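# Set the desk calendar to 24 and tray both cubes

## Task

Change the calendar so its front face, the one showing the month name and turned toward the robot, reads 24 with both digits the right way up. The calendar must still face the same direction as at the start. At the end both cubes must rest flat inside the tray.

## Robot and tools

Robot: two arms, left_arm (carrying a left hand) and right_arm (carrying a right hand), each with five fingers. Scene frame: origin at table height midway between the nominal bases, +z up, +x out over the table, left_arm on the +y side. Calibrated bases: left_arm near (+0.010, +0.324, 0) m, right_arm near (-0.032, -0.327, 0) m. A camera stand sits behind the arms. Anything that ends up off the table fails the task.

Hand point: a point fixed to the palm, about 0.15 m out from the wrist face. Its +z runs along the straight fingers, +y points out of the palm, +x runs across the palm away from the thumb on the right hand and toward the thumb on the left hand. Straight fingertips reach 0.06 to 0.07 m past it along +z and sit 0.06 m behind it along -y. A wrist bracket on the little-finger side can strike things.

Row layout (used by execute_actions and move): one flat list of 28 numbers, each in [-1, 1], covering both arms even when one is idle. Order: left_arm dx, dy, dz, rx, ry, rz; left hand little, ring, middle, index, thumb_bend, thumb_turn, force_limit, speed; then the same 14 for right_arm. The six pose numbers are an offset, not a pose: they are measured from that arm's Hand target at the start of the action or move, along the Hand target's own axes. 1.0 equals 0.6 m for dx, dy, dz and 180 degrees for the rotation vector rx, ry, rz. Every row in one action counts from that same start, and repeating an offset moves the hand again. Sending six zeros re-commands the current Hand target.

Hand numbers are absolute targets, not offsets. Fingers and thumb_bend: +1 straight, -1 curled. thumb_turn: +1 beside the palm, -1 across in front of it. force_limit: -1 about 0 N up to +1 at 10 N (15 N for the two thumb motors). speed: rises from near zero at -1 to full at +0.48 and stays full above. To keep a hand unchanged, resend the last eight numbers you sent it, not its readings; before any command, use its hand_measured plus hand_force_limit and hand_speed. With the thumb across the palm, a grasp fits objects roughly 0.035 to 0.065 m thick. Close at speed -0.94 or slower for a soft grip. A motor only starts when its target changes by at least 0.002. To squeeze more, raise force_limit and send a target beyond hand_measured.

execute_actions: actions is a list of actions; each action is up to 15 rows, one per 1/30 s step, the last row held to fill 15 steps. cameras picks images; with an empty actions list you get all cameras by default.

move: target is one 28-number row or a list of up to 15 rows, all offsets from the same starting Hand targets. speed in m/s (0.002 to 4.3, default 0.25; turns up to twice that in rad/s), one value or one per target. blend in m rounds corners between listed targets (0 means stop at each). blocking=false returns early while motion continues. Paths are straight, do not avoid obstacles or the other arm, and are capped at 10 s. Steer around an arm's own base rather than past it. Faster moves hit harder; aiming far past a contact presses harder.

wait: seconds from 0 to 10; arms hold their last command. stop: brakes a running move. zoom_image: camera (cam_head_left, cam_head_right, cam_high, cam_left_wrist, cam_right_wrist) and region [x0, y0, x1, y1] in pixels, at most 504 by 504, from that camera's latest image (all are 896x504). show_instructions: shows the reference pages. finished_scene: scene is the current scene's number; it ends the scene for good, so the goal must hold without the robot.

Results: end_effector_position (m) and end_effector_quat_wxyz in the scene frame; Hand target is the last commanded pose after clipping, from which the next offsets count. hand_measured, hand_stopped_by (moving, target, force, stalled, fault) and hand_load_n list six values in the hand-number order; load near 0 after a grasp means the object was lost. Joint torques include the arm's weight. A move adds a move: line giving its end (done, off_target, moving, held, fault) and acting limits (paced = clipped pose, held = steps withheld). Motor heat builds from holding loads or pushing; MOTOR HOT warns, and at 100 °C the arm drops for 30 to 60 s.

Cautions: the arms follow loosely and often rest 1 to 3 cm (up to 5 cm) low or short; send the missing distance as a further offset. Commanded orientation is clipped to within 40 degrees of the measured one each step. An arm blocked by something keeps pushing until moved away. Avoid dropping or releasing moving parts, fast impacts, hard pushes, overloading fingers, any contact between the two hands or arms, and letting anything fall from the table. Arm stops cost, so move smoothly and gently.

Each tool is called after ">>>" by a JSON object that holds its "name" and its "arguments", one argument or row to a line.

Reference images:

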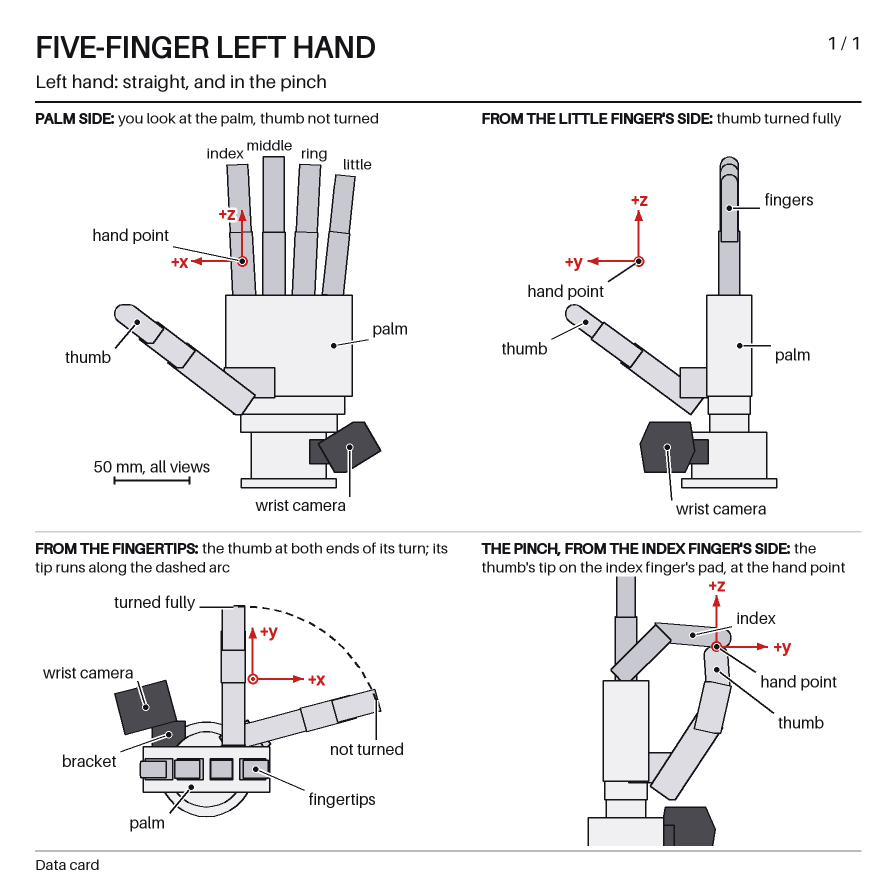

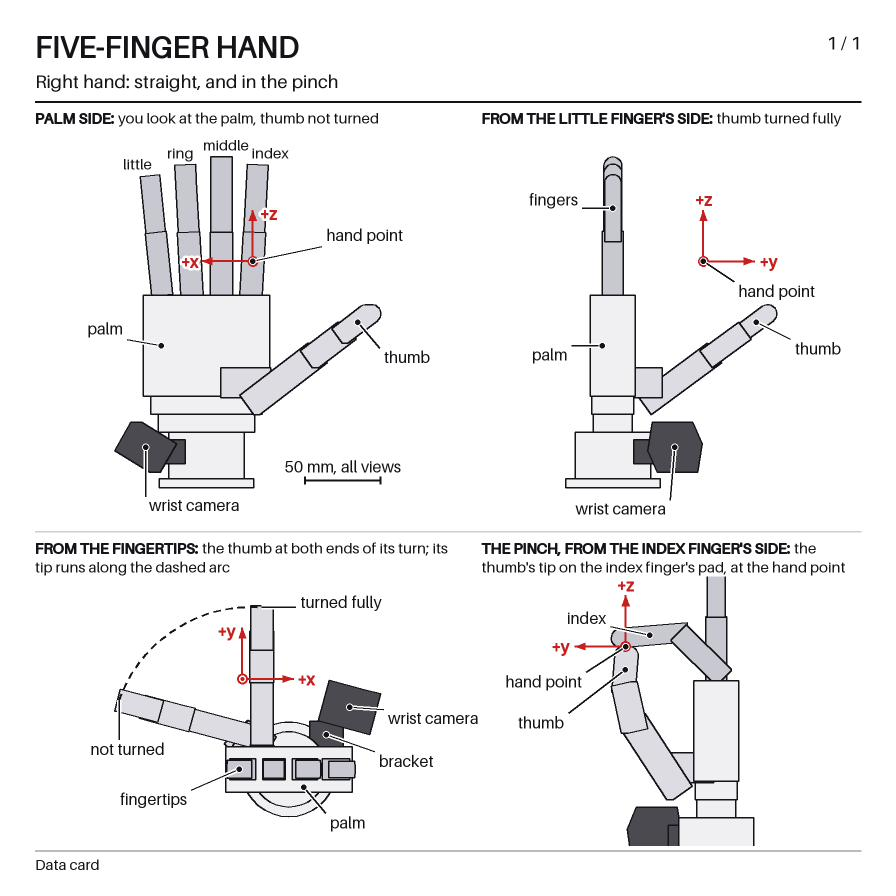

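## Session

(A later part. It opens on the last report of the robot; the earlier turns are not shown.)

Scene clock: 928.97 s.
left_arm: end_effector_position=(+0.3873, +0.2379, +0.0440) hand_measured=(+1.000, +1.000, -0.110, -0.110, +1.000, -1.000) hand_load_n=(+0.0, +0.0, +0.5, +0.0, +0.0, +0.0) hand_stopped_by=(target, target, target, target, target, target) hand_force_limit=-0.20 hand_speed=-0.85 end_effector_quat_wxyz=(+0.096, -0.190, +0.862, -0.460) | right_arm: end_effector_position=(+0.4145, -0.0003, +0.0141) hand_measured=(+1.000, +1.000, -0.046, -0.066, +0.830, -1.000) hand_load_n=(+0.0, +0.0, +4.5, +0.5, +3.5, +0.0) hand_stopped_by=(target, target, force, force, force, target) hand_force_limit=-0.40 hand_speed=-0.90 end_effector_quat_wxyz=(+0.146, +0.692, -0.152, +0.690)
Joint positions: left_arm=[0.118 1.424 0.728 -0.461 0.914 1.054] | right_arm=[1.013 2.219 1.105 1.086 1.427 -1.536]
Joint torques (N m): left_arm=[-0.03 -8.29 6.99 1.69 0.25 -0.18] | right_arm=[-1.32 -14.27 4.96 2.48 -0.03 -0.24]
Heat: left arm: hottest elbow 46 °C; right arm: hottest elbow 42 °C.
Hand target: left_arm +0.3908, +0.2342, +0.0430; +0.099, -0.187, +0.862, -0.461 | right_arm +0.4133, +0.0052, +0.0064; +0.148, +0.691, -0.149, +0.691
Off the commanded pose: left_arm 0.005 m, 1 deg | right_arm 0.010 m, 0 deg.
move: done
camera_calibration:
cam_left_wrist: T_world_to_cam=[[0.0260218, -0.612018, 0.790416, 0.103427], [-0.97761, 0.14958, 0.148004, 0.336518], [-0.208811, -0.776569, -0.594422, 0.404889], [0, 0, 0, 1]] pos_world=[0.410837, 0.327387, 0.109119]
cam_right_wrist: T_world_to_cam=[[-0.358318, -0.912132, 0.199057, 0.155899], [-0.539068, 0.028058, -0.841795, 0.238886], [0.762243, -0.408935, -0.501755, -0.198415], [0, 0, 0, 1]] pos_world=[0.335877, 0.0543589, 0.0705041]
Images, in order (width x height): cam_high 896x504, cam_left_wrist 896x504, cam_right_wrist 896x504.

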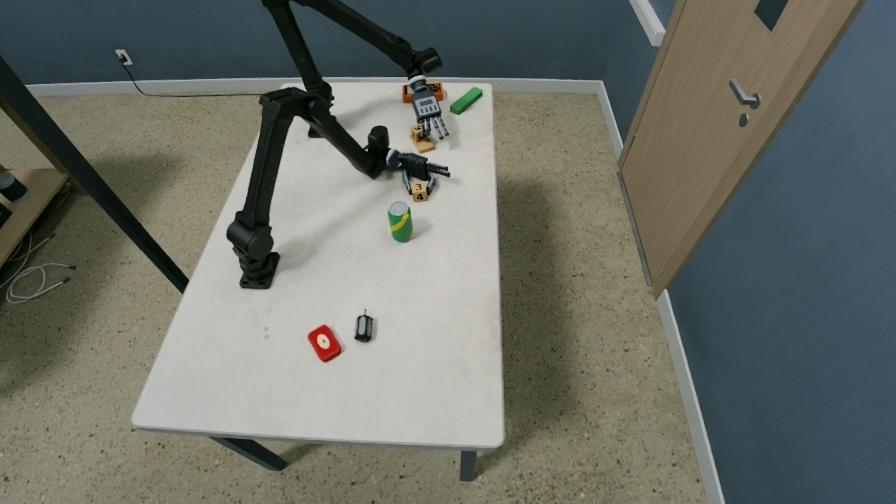

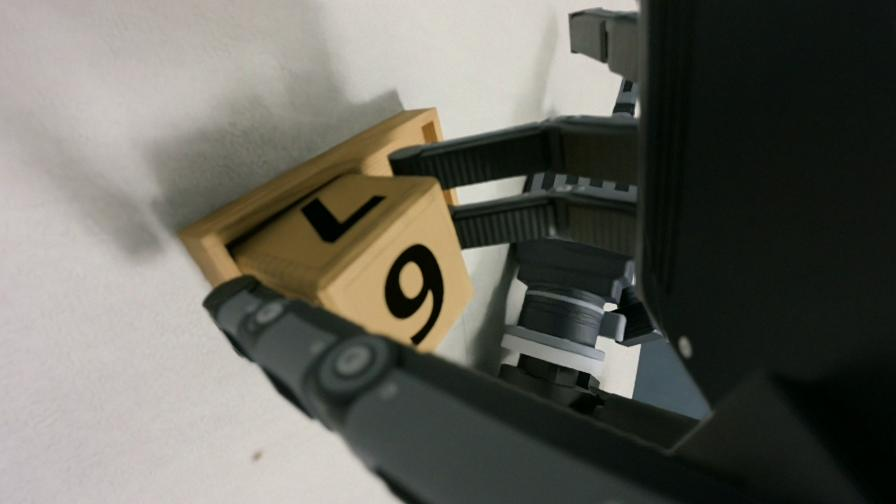

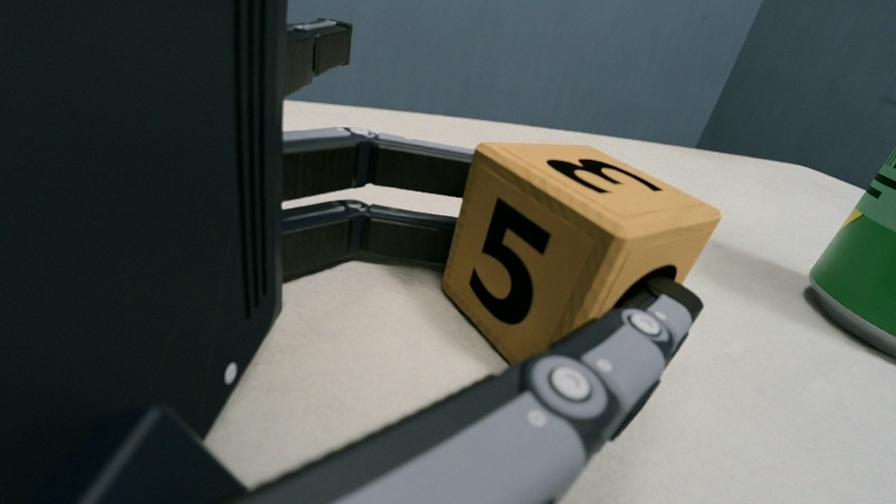

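>>> {"name": "move", "arguments": {
  "target": [
    [0,0,0,0,0,0,1,1,0.3,0.3,1,-1,-0.2,-0.6,0.0067,0,0,0,0,0,1,1,0.3,0.3,1,-1,-0.4,-0.7],
    [0,-0.1245,-0.0833,0,0,0,1,1,0.3,0.3,1,-1,-0.2,-0.6,0.02,-0.1242,-0.0847,0,0,0,1,1,0.3,0.3,1,-1,-0.4,-0.7],
    [-0.1888,-0.1931,-0.3908,0.0667,0.083,0.0555,1,1,0.3,0.3,1,-1,-0.2,-0.6,0.2833,-0.061,-0.0878,0,-0.2775,0.415,1,1,0.4,0.4,1,-1,-0.4,-0.7],
    [-0.1888,-0.1931,-0.3908,0.0667,0.083,0.0555,1,1,0.3,0.3,1,-1,-0.2,-0.6,0.2393,0.0339,-0.0218,0.3861,-0.5344,0.1036,1,1,0.4,0.4,1,-1,-0.4,-0.7]
  ],
  "speed": [0.1,0.15,0.25,0.35],
  "blend": [0,0.01,0.03,0],
  "cameras": ["cam_left_wrist","cam_right_wrist","cam_high"]
}}

Scene clock: 963.03 s.
left_arm: end_effector_position=(+0.4322, +0.3932, +0.2410) hand_measured=(+1.000, +1.000, +0.300, +0.300, +1.000, -1.000) hand_load_n=(+0.0, +0.0, +0.0, +0.0, +0.0, +0.0) hand_stopped_by=(target, target, target, target, target, target) hand_force_limit=-0.20 hand_speed=-0.60 end_effector_quat_wxyz=(+0.118, -0.123, +0.846, -0.506) | right_arm: end_effector_position=(+0.3704, -0.0170, +0.1317) hand_measured=(+1.000, +1.000, +0.400, +0.400, +1.000, -1.000) hand_load_n=(+0.0, +0.0, +0.0, +0.0, +0.0, +0.0) hand_stopped_by=(target, target, target, target, target, target) hand_force_limit=-0.40 hand_speed=-0.70 end_effector_quat_wxyz=(-0.458, +0.885, +0.057, -0.062)
Joint positions: left_arm=[0.491 1.561 1.424 -1.665 1.078 1.916] | right_arm=[0.408 1.666 1.292 -0.925 -0.933 -1.165]
Joint torques (N m): left_arm=[1.2 -13.86 13.09 -0.44 0.39 -0.13] | right_arm=[-3.31 -12.34 11.67 0.7 -0.96 -0.2]
Heat: left arm: hottest elbow 45 °C; right arm: hottest elbow 41 °C.
Hand target: left_arm +0.4401, +0.4002, +0.2694; +0.045, -0.039, +0.827, -0.558 | right_arm +0.3930, -0.0080, +0.1500; -0.469, +0.879, +0.076, -0.040
Off the commanded pose: left_arm 0.030 m, 14 deg | right_arm 0.030 m, 4 deg.
joint sent to its limit (left arm) — joint 4 (wrist pitch), lower limit. The joint targets are off in position and orientation.
move: off_target (left_arm, right_arm); blend cut to 0 m at target 3; target 3's new numbers were sent with right_arm's hand 0.014 m and 3 deg from that target
camera_calibration:
cam_left_wrist: T_world_to_cam=[[-0.128705, -0.547038, 0.827155, 0.0740572], [-0.967672, 0.251709, 0.0158986, 0.3155], [-0.2169, -0.798369, -0.561749, 0.656082], [0, 0, 0, 1]] pos_world=[0.457136, 0.484893, 0.302281]
cam_right_wrist: T_world_to_cam=[[0.238078, -0.489776, -0.838712, 0.0244389], [-0.740093, -0.65069, 0.169895, 0.244196], [-0.628952, 0.580277, -0.517395, 0.421661], [0, 0, 0, 1]] pos_world=[0.440115, -0.0738145, 0.197175]
Images, in order (width x height): cam_high 896x504, cam_left_wrist 896x504, cam_right_wrist 896x504.

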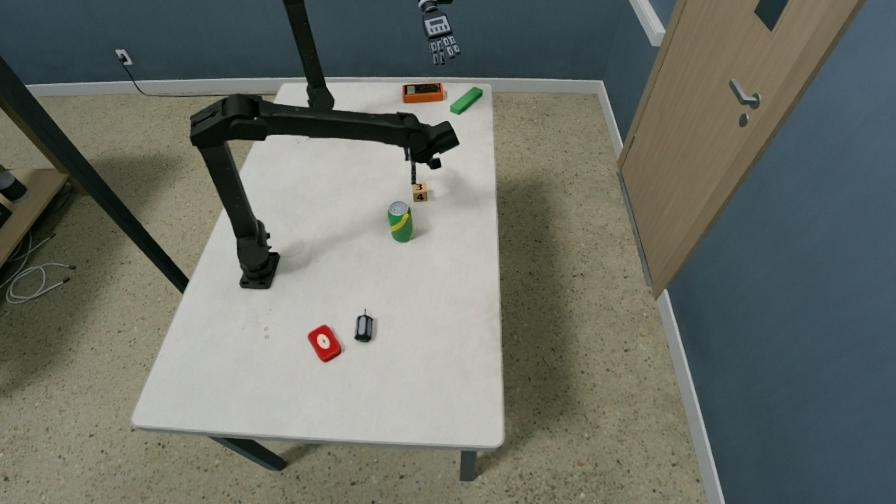

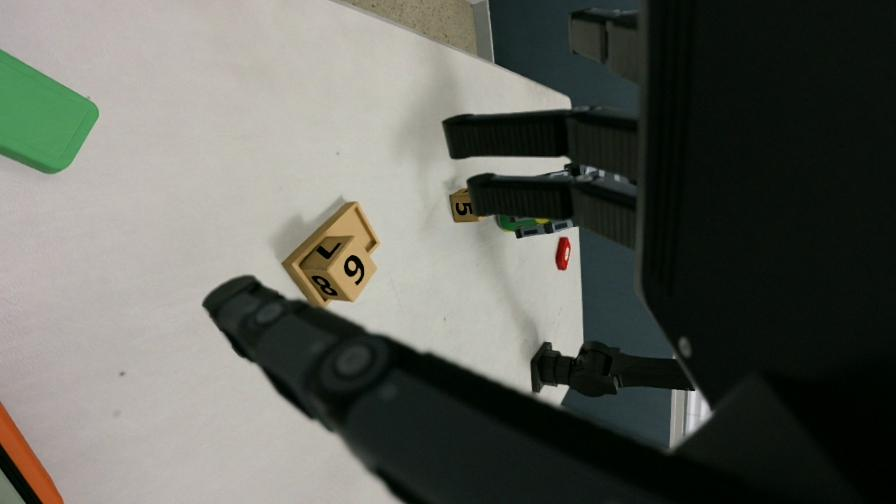

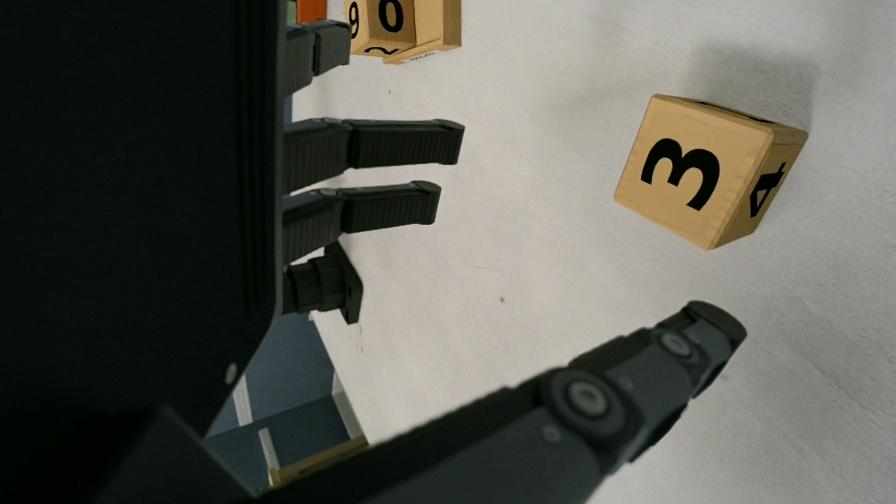

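>>> {"name": "zoom_image", "arguments": {
  "camera": "cam_left_wrist",
  "region": [270, 190, 400, 310]
}}

>>> {"name": "zoom_image", "arguments": {
  "camera": "cam_right_wrist",
  "region": [580, 70, 830, 270]
}}

Scaled by 3.877 from the camera's 896x504 image, which has a finer 1280x720 frame.

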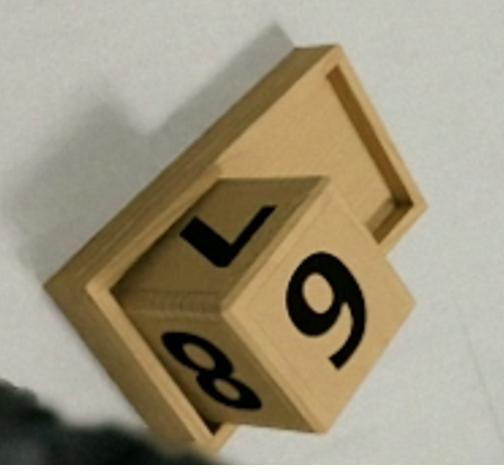

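Scaled by 2.016 from the camera's 896x504 image, which has a finer 1280x720 frame.

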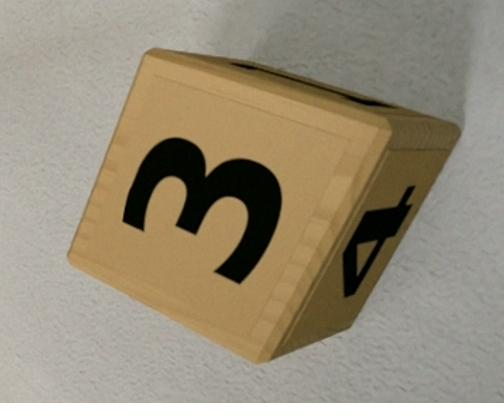

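>>> {"name": "move", "arguments": {
  "target": [
    [0,0,0,0,0,0,1,1,1,1,1,-1,-0.2,-0.6,-0.006,0.0943,0.0685,0,0,0,1,1,0.4,0.4,1,-1,-0.4,-0.7]
  ],
  "speed": 0.15,
  "cameras": ["cam_right_wrist"]
}}

>>> {"name": "zoom_image", "arguments": {
  "camera": "cam_right_wrist",
  "region": [480, 60, 780, 340]
}}

Scene clock: 985.40 s.
left_arm: end_effector_position=(+0.4322, +0.3932, +0.2410) hand_measured=(+1.000, +1.000, +1.000, +1.000, +1.000, -1.000) hand_load_n=(+0.0, +0.0, +0.0, +0.0, +0.0, +0.0) hand_stopped_by=(target, target, target, target, target, target) hand_force_limit=-0.20 hand_speed=-0.60 end_effector_quat_wxyz=(+0.118, -0.123, +0.846, -0.506) | right_arm: end_effector_position=(+0.3835, -0.0107, +0.0789) hand_measured=(+1.000, +1.000, +0.400, +0.400, +1.000, -1.000) hand_load_n=(+0.0, +0.0, +0.0, +0.0, +0.0, +0.0) hand_stopped_by=(target, target, target, target, target, target) hand_force_limit=-0.40 hand_speed=-0.70 end_effector_quat_wxyz=(-0.462, +0.883, +0.064, -0.051)
Joint positions: left_arm=[0.491 1.561 1.424 -1.665 1.078 1.916] | right_arm=[0.409 1.744 1.243 -0.768 -0.933 -1.165]
Joint torques (N m): left_arm=[1.55 -13.57 13.03 -0.46 0.4 -0.13] | right_arm=[-2.49 -14.04 6.99 1.98 -0.88 -0.11]
Heat: left arm: hottest elbow 46 °C; right arm: hottest elbow 45 °C.
Hand target: left_arm +0.4401, +0.4002, +0.2694; +0.045, -0.039, +0.827, -0.558 | right_arm +0.3891, -0.0060, +0.0801; -0.469, +0.879, +0.076, -0.040
Off the commanded pose: left_arm 0.030 m, 14 deg | right_arm 0.007 m, 2 deg.
joint sent to its limit (left arm) — joint 4 (wrist pitch), lower limit. The joint targets are off in position and orientation.
move: off_target (left_arm)
camera_calibration:
cam_right_wrist: T_world_to_cam=[[0.261334, -0.479986, -0.837447, -0.0288817], [-0.74332, -0.653554, 0.142626, 0.270347], [-0.615775, 0.585219, -0.527579, 0.394628], [0, 0, 0, 1]] pos_world=[0.451504, -0.0681202, 0.145452]
Images, in order (width x height): cam_right_wrist 896x504.

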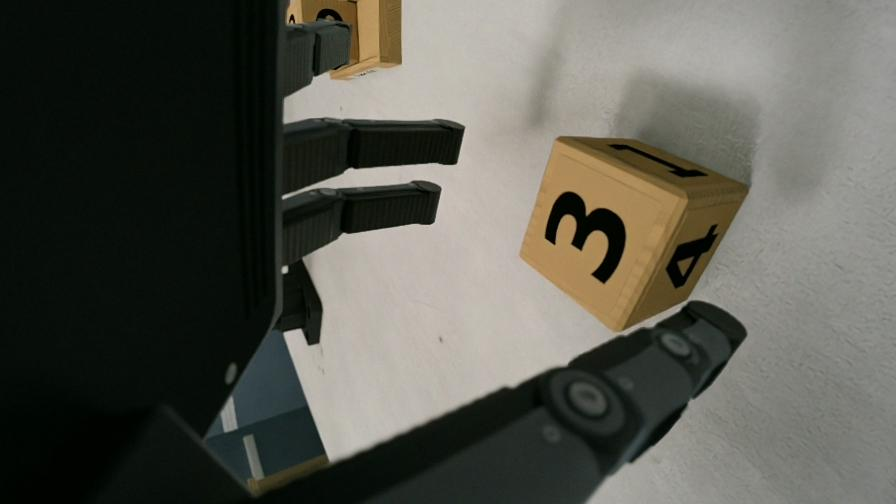

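Scaled by 1.680 from the camera's 896x504 image, which has a finer 1280x720 frame.

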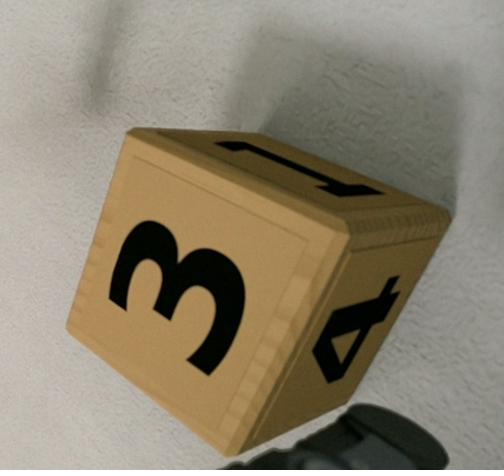

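>>> {"name": "move", "arguments": {
  "target": [
    [0,0,0,0,0,0,1,1,1,1,1,-1,-0.2,-0.6,0.0019,0.0504,0.0353,0,0,0,1,1,0.4,0.4,1,-1,-0.4,-0.7]
  ],
  "speed": 0.1,
  "cameras": ["cam_right_wrist"]
}}

Scene clock: 1000.83 s.
left_arm: end_effector_position=(+0.4322, +0.3932, +0.2410) hand_measured=(+1.000, +1.000, +1.000, +1.000, +1.000, -1.000) hand_load_n=(+0.0, +0.0, +0.0, +0.0, +0.0, +0.0) hand_stopped_by=(target, target, target, target, target, target) hand_force_limit=-0.20 hand_speed=-0.60 end_effector_quat_wxyz=(+0.118, -0.123, +0.846, -0.506) | right_arm: end_effector_position=(+0.3862, -0.0095, +0.0442) hand_measured=(+1.000, +1.000, +0.400, +0.400, +1.000, -1.000) hand_load_n=(+0.0, +0.0, +0.0, +0.0, +0.0, +0.0) hand_stopped_by=(target, target, target, target, target, target) hand_force_limit=-0.40 hand_speed=-0.70 end_effector_quat_wxyz=(-0.463, +0.883, +0.066, -0.048)
Joint positions: left_arm=[0.491 1.561 1.424 -1.665 1.078 1.916] | right_arm=[0.409 1.795 1.209 -0.678 -0.933 -1.165]
Joint torques (N m): left_arm=[1.2 -13.92 13.08 -0.38 0.4 -0.14] | right_arm=[-2.49 -14.04 6.56 1.99 -0.86 -0.11]
Heat: left arm: hottest elbow 47 °C; right arm: hottest elbow 43 °C.
Hand target: left_arm +0.4401, +0.4002, +0.2694; +0.045, -0.039, +0.827, -0.558 | right_arm +0.3901, -0.0051, +0.0432; -0.469, +0.879, +0.076, -0.040
Off the commanded pose: left_arm 0.030 m, 14 deg | right_arm 0.006 m, 2 deg.
joint sent to its limit (left arm) — joint 4 (wrist pitch), lower limit. The joint targets are off in position and orientation.
move: off_target (left_arm)
camera_calibration:
cam_right_wrist: T_world_to_cam=[[0.266052, -0.477973, -0.837113, -0.059858], [-0.744122, -0.653876, 0.136851, 0.278598], [-0.612779, 0.586505, -0.529635, 0.376262], [0, 0, 0, 1]] pos_world=[0.453802, -0.067121, 0.111047]
Images, in order (width x height): cam_right_wrist 896x504.

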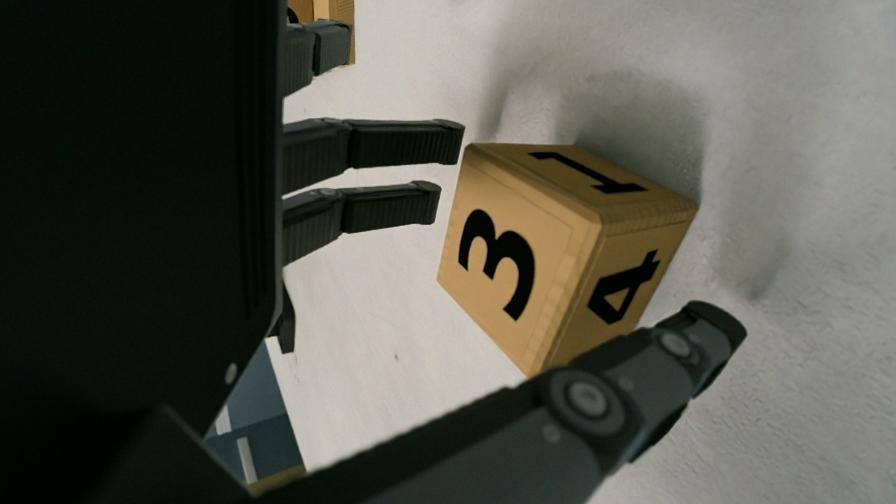

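>>> {"name": "move", "arguments": {
  "target": [
    [0,0,0,0,0,0,1,1,1,1,1,-1,-0.2,-0.6,0,0,0,0,0,0,1,1,-0.02,-0.02,0.85,-1,-0.4,-0.7],
    [0,0,0,0,0,0,1,1,1,1,1,-1,-0.2,-0.6,0,0,0,0,0,0,1,1,-0.25,-0.25,0.0,-1,-0.4,-0.9],
    [-0.013,-0.0089,-0.1105,0,0,0,1,1,1,1,1,-1,-0.2,-0.6,0,-0.1383,-0.0925,0,0,0,1,1,-0.25,-0.25,0.0,-1,-0.4,-0.9],
    [-0.013,-0.0089,-0.1105,0,0,0,1,1,1,1,1,-1,-0.2,-0.6,0,-0.1997,-0.0217,0,0.092,0.0617,1,1,-0.25,-0.25,0.0,-1,-0.4,-0.9],
    [-0.013,-0.0089,-0.1105,0,0,0,1,1,1,1,1,-1,-0.2,-0.6,0.0972,-0.3917,0.2362,0,0.3504,0.2343,1,1,-0.25,-0.25,0.0,-1,-0.4,-0.9]
  ],
  "speed": [0.1,0.1,0.15,0.25,0.25],
  "blend": [0,0,0.02,0.03,0],
  "cameras": ["cam_right_wrist","cam_left_wrist","cam_high"]
}}

>>> {"name": "zoom_image", "arguments": {
  "camera": "cam_right_wrist",
  "region": [420, 100, 760, 400]
}}

Scene clock: 1026.83 s.
left_arm: end_effector_position=(+0.4334, +0.4525, +0.2675) hand_measured=(+1.000, +1.000, +1.000, +1.000, +1.000, -1.000) hand_load_n=(+0.0, +0.0, -0.5, +0.0, +0.0, +0.0) hand_stopped_by=(target, target, target, target, target, target) hand_force_limit=-0.20 hand_speed=-0.60 end_effector_quat_wxyz=(+0.166, -0.157, +0.848, -0.478) | right_arm: end_effector_position=(+0.3884, +0.2288, +0.1269) hand_measured=(+1.000, +1.000, -0.046, -0.066, +0.830, -1.000) hand_load_n=(+0.0, +0.0, +3.0, +3.0, +5.0, -1.0) hand_stopped_by=(target, target, force, force, force, target) hand_force_limit=-0.40 hand_speed=-0.90 end_effector_quat_wxyz=(-0.368, +0.761, -0.469, +0.257)
Joint positions: left_arm=[0.603 1.557 1.508 -1.679 1.054 1.902] | right_arm=[0.994 1.793 1.409 -0.342 0.45 0.312]
Joint torques (N m): left_arm=[1.2 -14.33 13.48 -0.28 0.36 -0.15] | right_arm=[-2.14 -15.5 13.03 1.66 0.29 0.13]
Heat: left arm: hottest elbow 48 °C; right arm: hottest elbow 43 °C.
Hand target: left_arm +0.4401, +0.4602, +0.2993; +0.045, -0.039, +0.827, -0.558 | right_arm +0.4047, +0.2498, +0.1594; -0.395, +0.740, -0.480, +0.257
Off the commanded pose: left_arm 0.033 m, 22 deg | right_arm 0.042 m, 4 deg.
joint sent to its limit (left arm) — joint 4 (wrist pitch), lower limit. The joint targets are off in position and orientation.
move: off_target (left_arm, right_arm)
camera_calibration:
cam_left_wrist: T_world_to_cam=[[-0.0949242, -0.603432, 0.791744, 0.10507], [-0.990067, 0.140089, -0.0119318, 0.368918], [-0.103715, -0.785013, -0.610736, 0.676648], [0, 0, 0, 1]] pos_world=[0.445406, 0.542898, 0.334466]
cam_right_wrist: T_world_to_cam=[[-0.389416, -0.452996, -0.801966, 0.367074], [-0.834131, 0.542702, 0.0984862, 0.190768], [0.390615, 0.707297, -0.589195, -0.128215], [0, 0, 0, 1]] pos_world=[0.352153, 0.153439, 0.200049]
Images, in order (width x height): cam_high 896x504, cam_left_wrist 896x504, cam_right_wrist 896x504.

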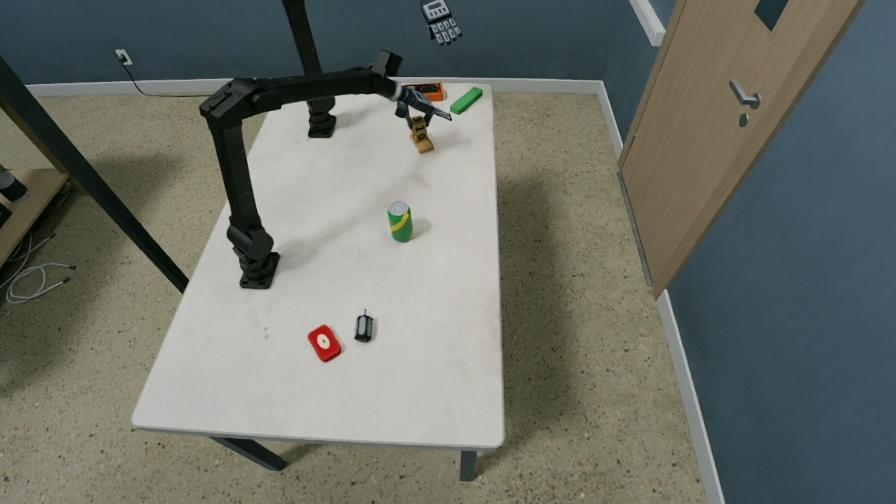

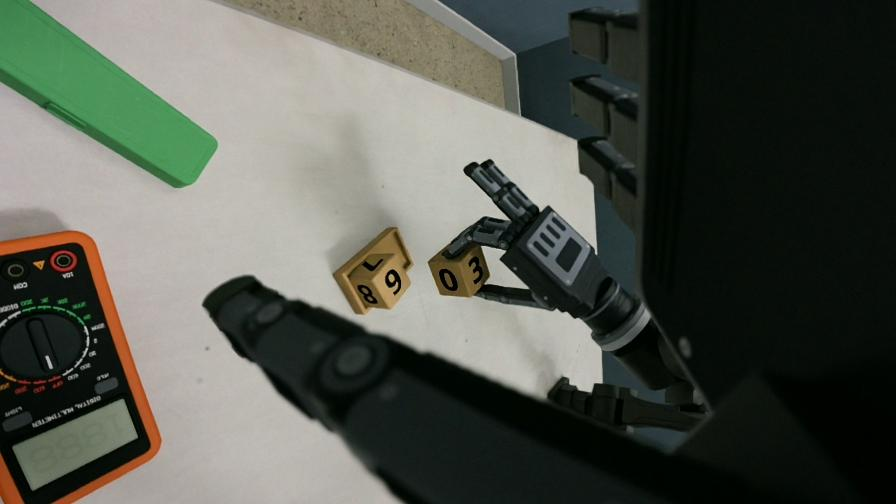

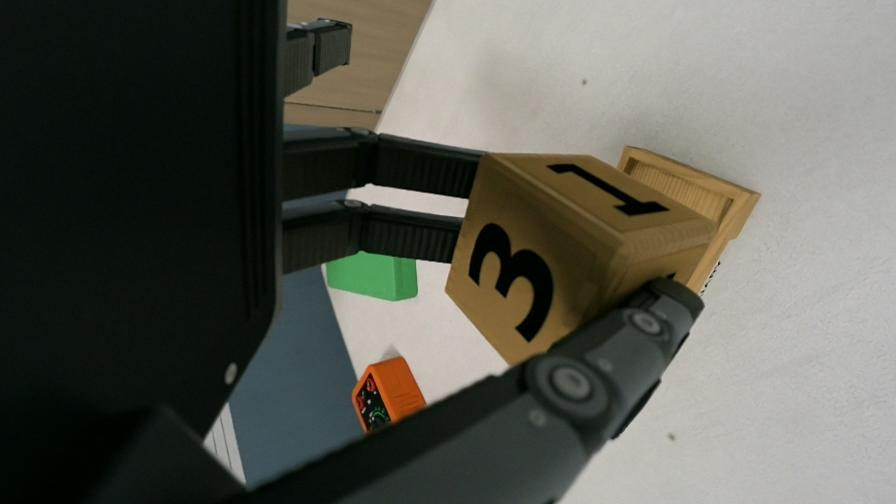

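Scaled by 1.482 from the camera's 896x504 image, which has a finer 1280x720 frame.

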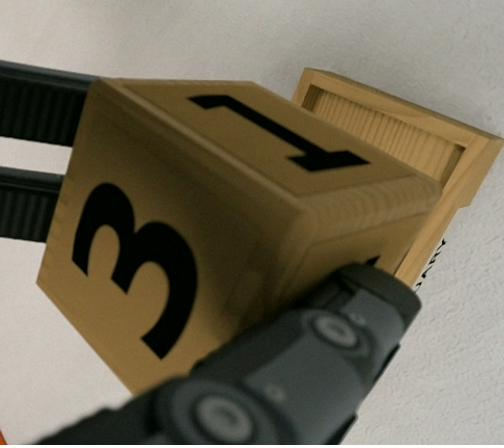

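>>> {"name": "move", "arguments": {
  "target": [
    [0,0,0,0,0,0,1,1,1,1,1,-1,-0.2,-0.6,-0.0047,0.0768,0.048,0,-0.0092,-0.0062,1,1,-0.25,-0.25,0.0,-1,-0.4,-0.9]
  ],
  "speed": 0.12,
  "cameras": ["cam_right_wrist","cam_left_wrist"]
}}

>>> {"name": "zoom_image", "arguments": {
  "camera": "cam_right_wrist",
  "region": [420, 100, 760, 400]
}}

>>> {"name": "zoom_image", "arguments": {
  "camera": "cam_left_wrist",
  "region": [310, 190, 510, 330]
}}

Scene clock: 1045.37 s.
left_arm: end_effector_position=(+0.4334, +0.4525, +0.2675) hand_measured=(+1.000, +1.000, +1.000, +1.000, +1.000, -1.000) hand_load_n=(+0.0, +0.0, +0.0, +0.0, +0.0, +0.0) hand_stopped_by=(target, target, target, target, target, target) hand_force_limit=-0.20 hand_speed=-0.60 end_effector_quat_wxyz=(+0.166, -0.157, +0.848, -0.478) | right_arm: end_effector_position=(+0.3950, +0.2485, +0.1052) hand_measured=(+1.000, +1.000, -0.046, -0.066, +0.830, -1.000) hand_load_n=(+0.0, +0.0, +3.0, +3.0, +5.0, -1.0) hand_stopped_by=(target, target, force, force, force, target) hand_force_limit=-0.40 hand_speed=-0.90 end_effector_quat_wxyz=(-0.390, +0.754, -0.466, +0.247)
Joint positions: left_arm=[0.603 1.557 1.508 -1.679 1.054 1.902] | right_arm=[0.995 1.847 1.404 -0.239 0.429 0.314]
Joint torques (N m): left_arm=[1.44 -14.33 13.42 -0.24 0.35 -0.17] | right_arm=[-2.14 -16.09 7.77 3.32 0.02 -0.12]
Heat: left arm: hottest elbow 49 °C; right arm: hottest elbow 49 °C.
Hand target: left_arm +0.4401, +0.4602, +0.2993; +0.045, -0.039, +0.827, -0.558 | right_arm +0.4021, +0.2516, +0.1051; -0.399, +0.748, -0.467, +0.250
Off the commanded pose: left_arm 0.033 m, 22 deg | right_arm 0.008 m, 1 deg.
joint sent to its limit (left arm) — joint 4 (wrist pitch), lower limit. The joint targets are off in position and orientation.
move: off_target (left_arm)
camera_calibration:
cam_left_wrist: T_world_to_cam=[[-0.0949242, -0.603432, 0.791744, 0.10507], [-0.990067, 0.140089, -0.0119318, 0.368918], [-0.103715, -0.785013, -0.610736, 0.676648], [0, 0, 0, 1]] pos_world=[0.445406, 0.542898, 0.334466]
cam_right_wrist: T_world_to_cam=[[-0.371819, -0.422076, -0.826802, 0.349198], [-0.844481, 0.523647, 0.112451, 0.195132], [0.38549, 0.74003, -0.551138, -0.167591], [0, 0, 0, 1]] pos_world=[0.359229, 0.16923, 0.174409]
Images, in order (width x height): cam_left_wrist 896x504, cam_right_wrist 896x504.

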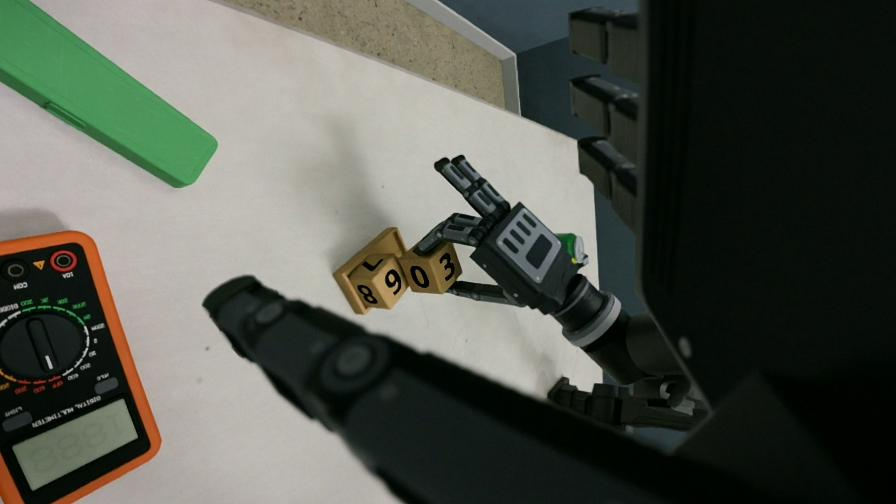

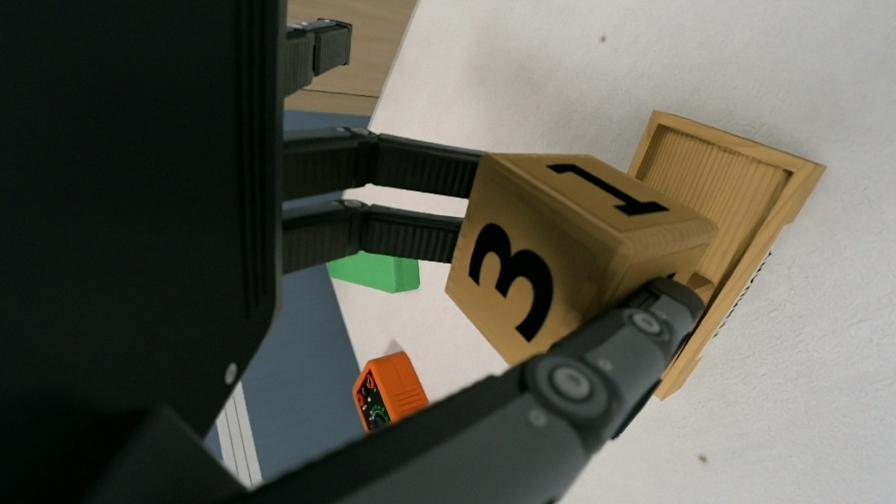

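Scaled by 1.482 from the camera's 896x504 image, which has a finer 1280x720 frame.

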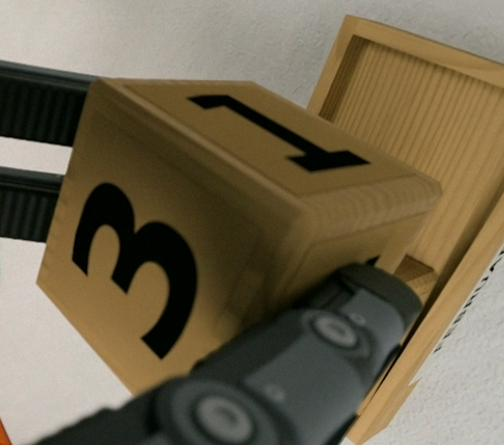

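Scaled by 2.520 from the camera's 896x504 image, which has a finer 1280x720 frame.

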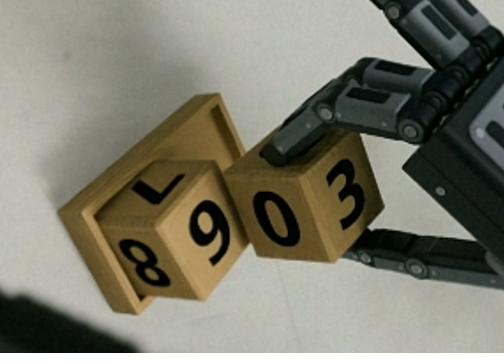

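>>> {"name": "move", "arguments": {
  "target": [
    [0,0,0,0,0,0,1,1,1,1,1,-1,-0.2,-0.6,0.0533,0,0,0,0,0,1,1,-0.25,-0.25,0.0,-1,-0.4,-0.9],
    [0,0,0,0,0,0,1,1,1,1,1,-1,-0.2,-0.6,0.0167,0,0,0,0,0,1,1,-0.25,-0.25,0.0,-1,-0.4,-0.9]
  ],
  "speed": 0.12,
  "cameras": ["cam_right_wrist","cam_left_wrist"]
}}

>>> {"name": "zoom_image", "arguments": {
  "camera": "cam_left_wrist",
  "region": [310, 190, 510, 330]
}}

Scene clock: 1069.07 s.
left_arm: end_effector_position=(+0.4334, +0.4525, +0.2675) hand_measured=(+1.000, +1.000, +1.000, +1.000, +1.000, -1.000) hand_load_n=(+0.0, +0.0, +0.0, +0.0, +0.0, +0.0) hand_stopped_by=(target, target, target, target, target, target) hand_force_limit=-0.20 hand_speed=-0.60 end_effector_quat_wxyz=(+0.166, -0.157, +0.848, -0.478) | right_arm: end_effector_position=(+0.3965, +0.2290, +0.0815) hand_measured=(+1.000, +1.000, -0.046, -0.066, +0.830, -1.000) hand_load_n=(-0.5, +0.0, +5.0, +0.5, +4.0, +0.5) hand_stopped_by=(target, target, force, force, force, target) hand_force_limit=-0.40 hand_speed=-0.90 end_effector_quat_wxyz=(-0.378, +0.761, -0.467, +0.246)
Joint positions: left_arm=[0.603 1.557 1.508 -1.679 1.054 1.902] | right_arm=[0.974 1.847 1.349 -0.207 0.41 0.3]
Joint torques (N m): left_arm=[1.26 -14.33 13.39 -0.16 0.36 -0.17] | right_arm=[-1.67 -16.97 10.07 2.35 0.25 0.02]
Heat: left arm: hottest elbow 49 °C; right arm: hottest elbow 46 °C.
Hand target: left_arm +0.4401, +0.4602, +0.2993; +0.045, -0.039, +0.827, -0.558 | right_arm +0.4065, +0.2426, +0.1051; -0.399, +0.748, -0.467, +0.250
Off the commanded pose: left_arm 0.033 m, 22 deg | right_arm 0.029 m, 3 deg.
joint sent to its limit (left arm) — joint 4 (wrist pitch), lower limit. The joint targets are off in position and orientation.
move: off_target (left_arm, right_arm)
camera_calibration:
cam_left_wrist: T_world_to_cam=[[-0.0949242, -0.603432, 0.791744, 0.10507], [-0.990067, 0.140089, -0.0119318, 0.368918], [-0.103715, -0.785013, -0.610736, 0.676648], [0, 0, 0, 1]] pos_world=[0.445406, 0.542898, 0.334466]
cam_right_wrist: T_world_to_cam=[[-0.386054, -0.440769, -0.810361, 0.330554], [-0.842843, 0.525585, 0.115654, 0.207933], [0.374937, 0.727656, -0.574403, -0.157803], [0, 0, 0, 1]] pos_world=[0.362033, 0.151237, 0.153177]
Images, in order (width x height): cam_left_wrist 896x504, cam_right_wrist 896x504.

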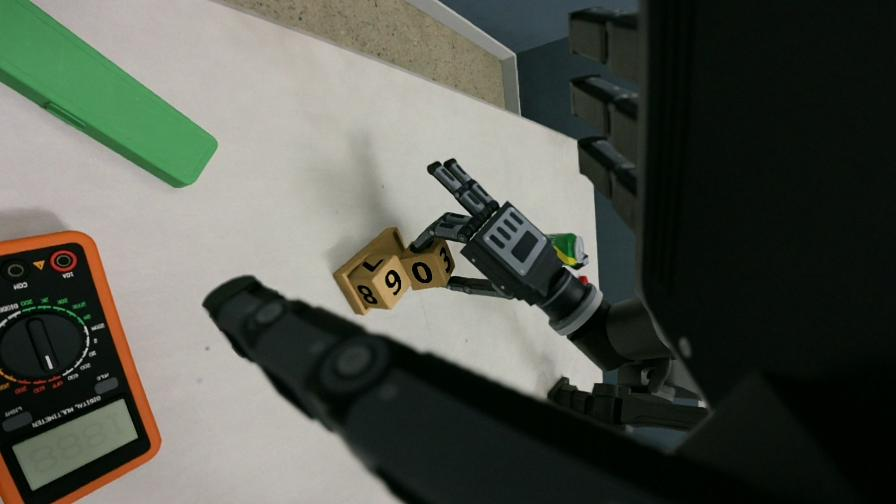

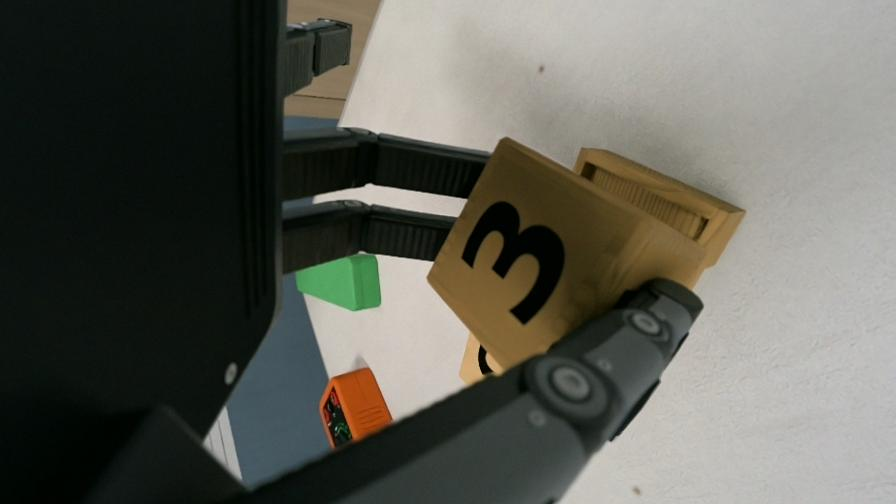

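Scaled by 2.520 from the camera's 896x504 image, which has a finer 1280x720 frame.

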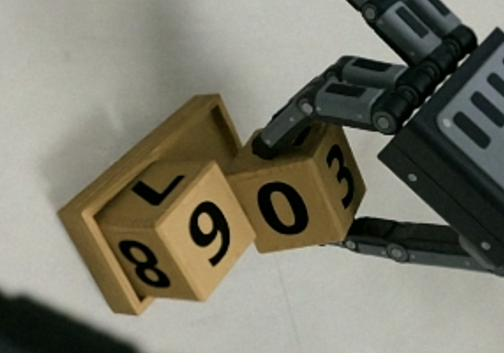

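>>> {"name": "zoom_image", "arguments": {
  "camera": "cam_right_wrist",
  "region": [400, 100, 760, 420]
}}

>>> {"name": "execute_actions", "arguments": {
  "actions": [],
  "cameras": ["cam_high","cam_head_right"]
}}

>>> {"name": "zoom_image", "arguments": {
  "camera": "cam_high",
  "region": [390, 90, 450, 160]
}}

Scaled by 1.400 from the camera's 896x504 image, which has a finer 1280x720 frame.

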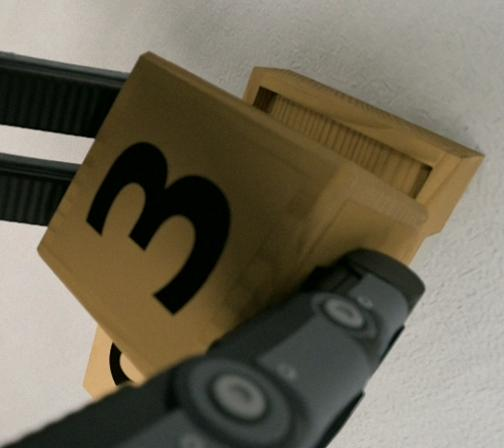

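Scene clock: 1079.83 s.
left_arm: end_effector_position=(+0.4334, +0.4525, +0.2675) hand_measured=(+1.000, +1.000, +1.000, +1.000, +1.000, -1.000) hand_load_n=(+0.0, +0.0, +0.0, +0.0, +0.0, +0.0) hand_stopped_by=(target, target, target, target, target, target) hand_force_limit=-0.20 hand_speed=-0.60 end_effector_quat_wxyz=(+0.166, -0.157, +0.848, -0.478) | right_arm: end_effector_position=(+0.3965, +0.2290, +0.0815) hand_measured=(+1.000, +1.000, -0.046, -0.066, +0.830, -1.000) hand_load_n=(+0.0, +0.0, +4.5, +0.5, +4.0, +0.0) hand_stopped_by=(target, target, force, force, force, target) hand_force_limit=-0.40 hand_speed=-0.90 end_effector_quat_wxyz=(-0.378, +0.761, -0.467, +0.246)
Joint positions: left_arm=[0.603 1.557 1.508 -1.679 1.054 1.902] | right_arm=[0.974 1.847 1.349 -0.207 0.41 0.3]
Joint velocities: within noise
Joint torques (N m): left_arm=[1.14 -14.56 13.3 -0.25 0.37 -0.17] | right_arm=[-1.67 -17.03 10.06 2.39 0.25 0.02]
Motor temperatures (°C): left_arm=[28 33 49 23 24 21] | right_arm=[22 33 45 26 24 21]
Heat: left arm: hottest elbow 49 °C; right arm: hottest elbow 45 °C.
Hand target: left_arm +0.4401, +0.4602, +0.2993; +0.045, -0.039, +0.827, -0.558 | right_arm +0.4065, +0.2426, +0.1051; -0.399, +0.748, -0.467, +0.250
Off the commanded pose: left_arm 0.033 m, 22 deg | right_arm 0.029 m, 3 deg.
Images, in order (width x height): cam_head_right 896x504, cam_high 896x504.

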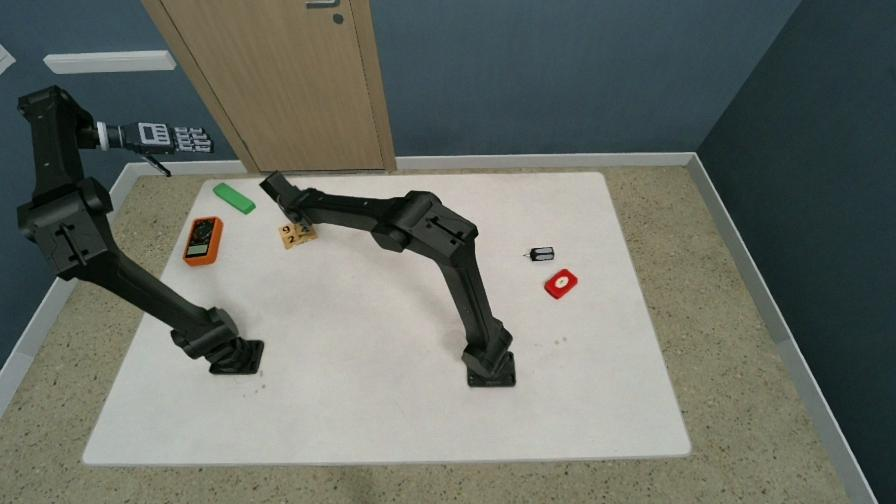

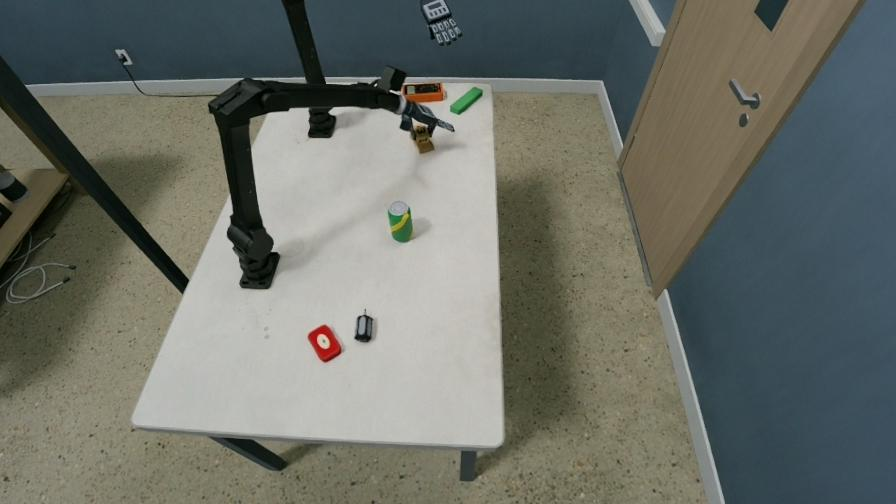

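Scaled by 7.200 from the camera's 896x504 image, which has a finer 1280x720 frame.

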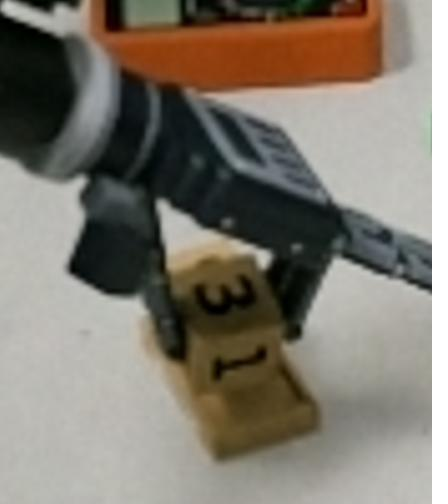

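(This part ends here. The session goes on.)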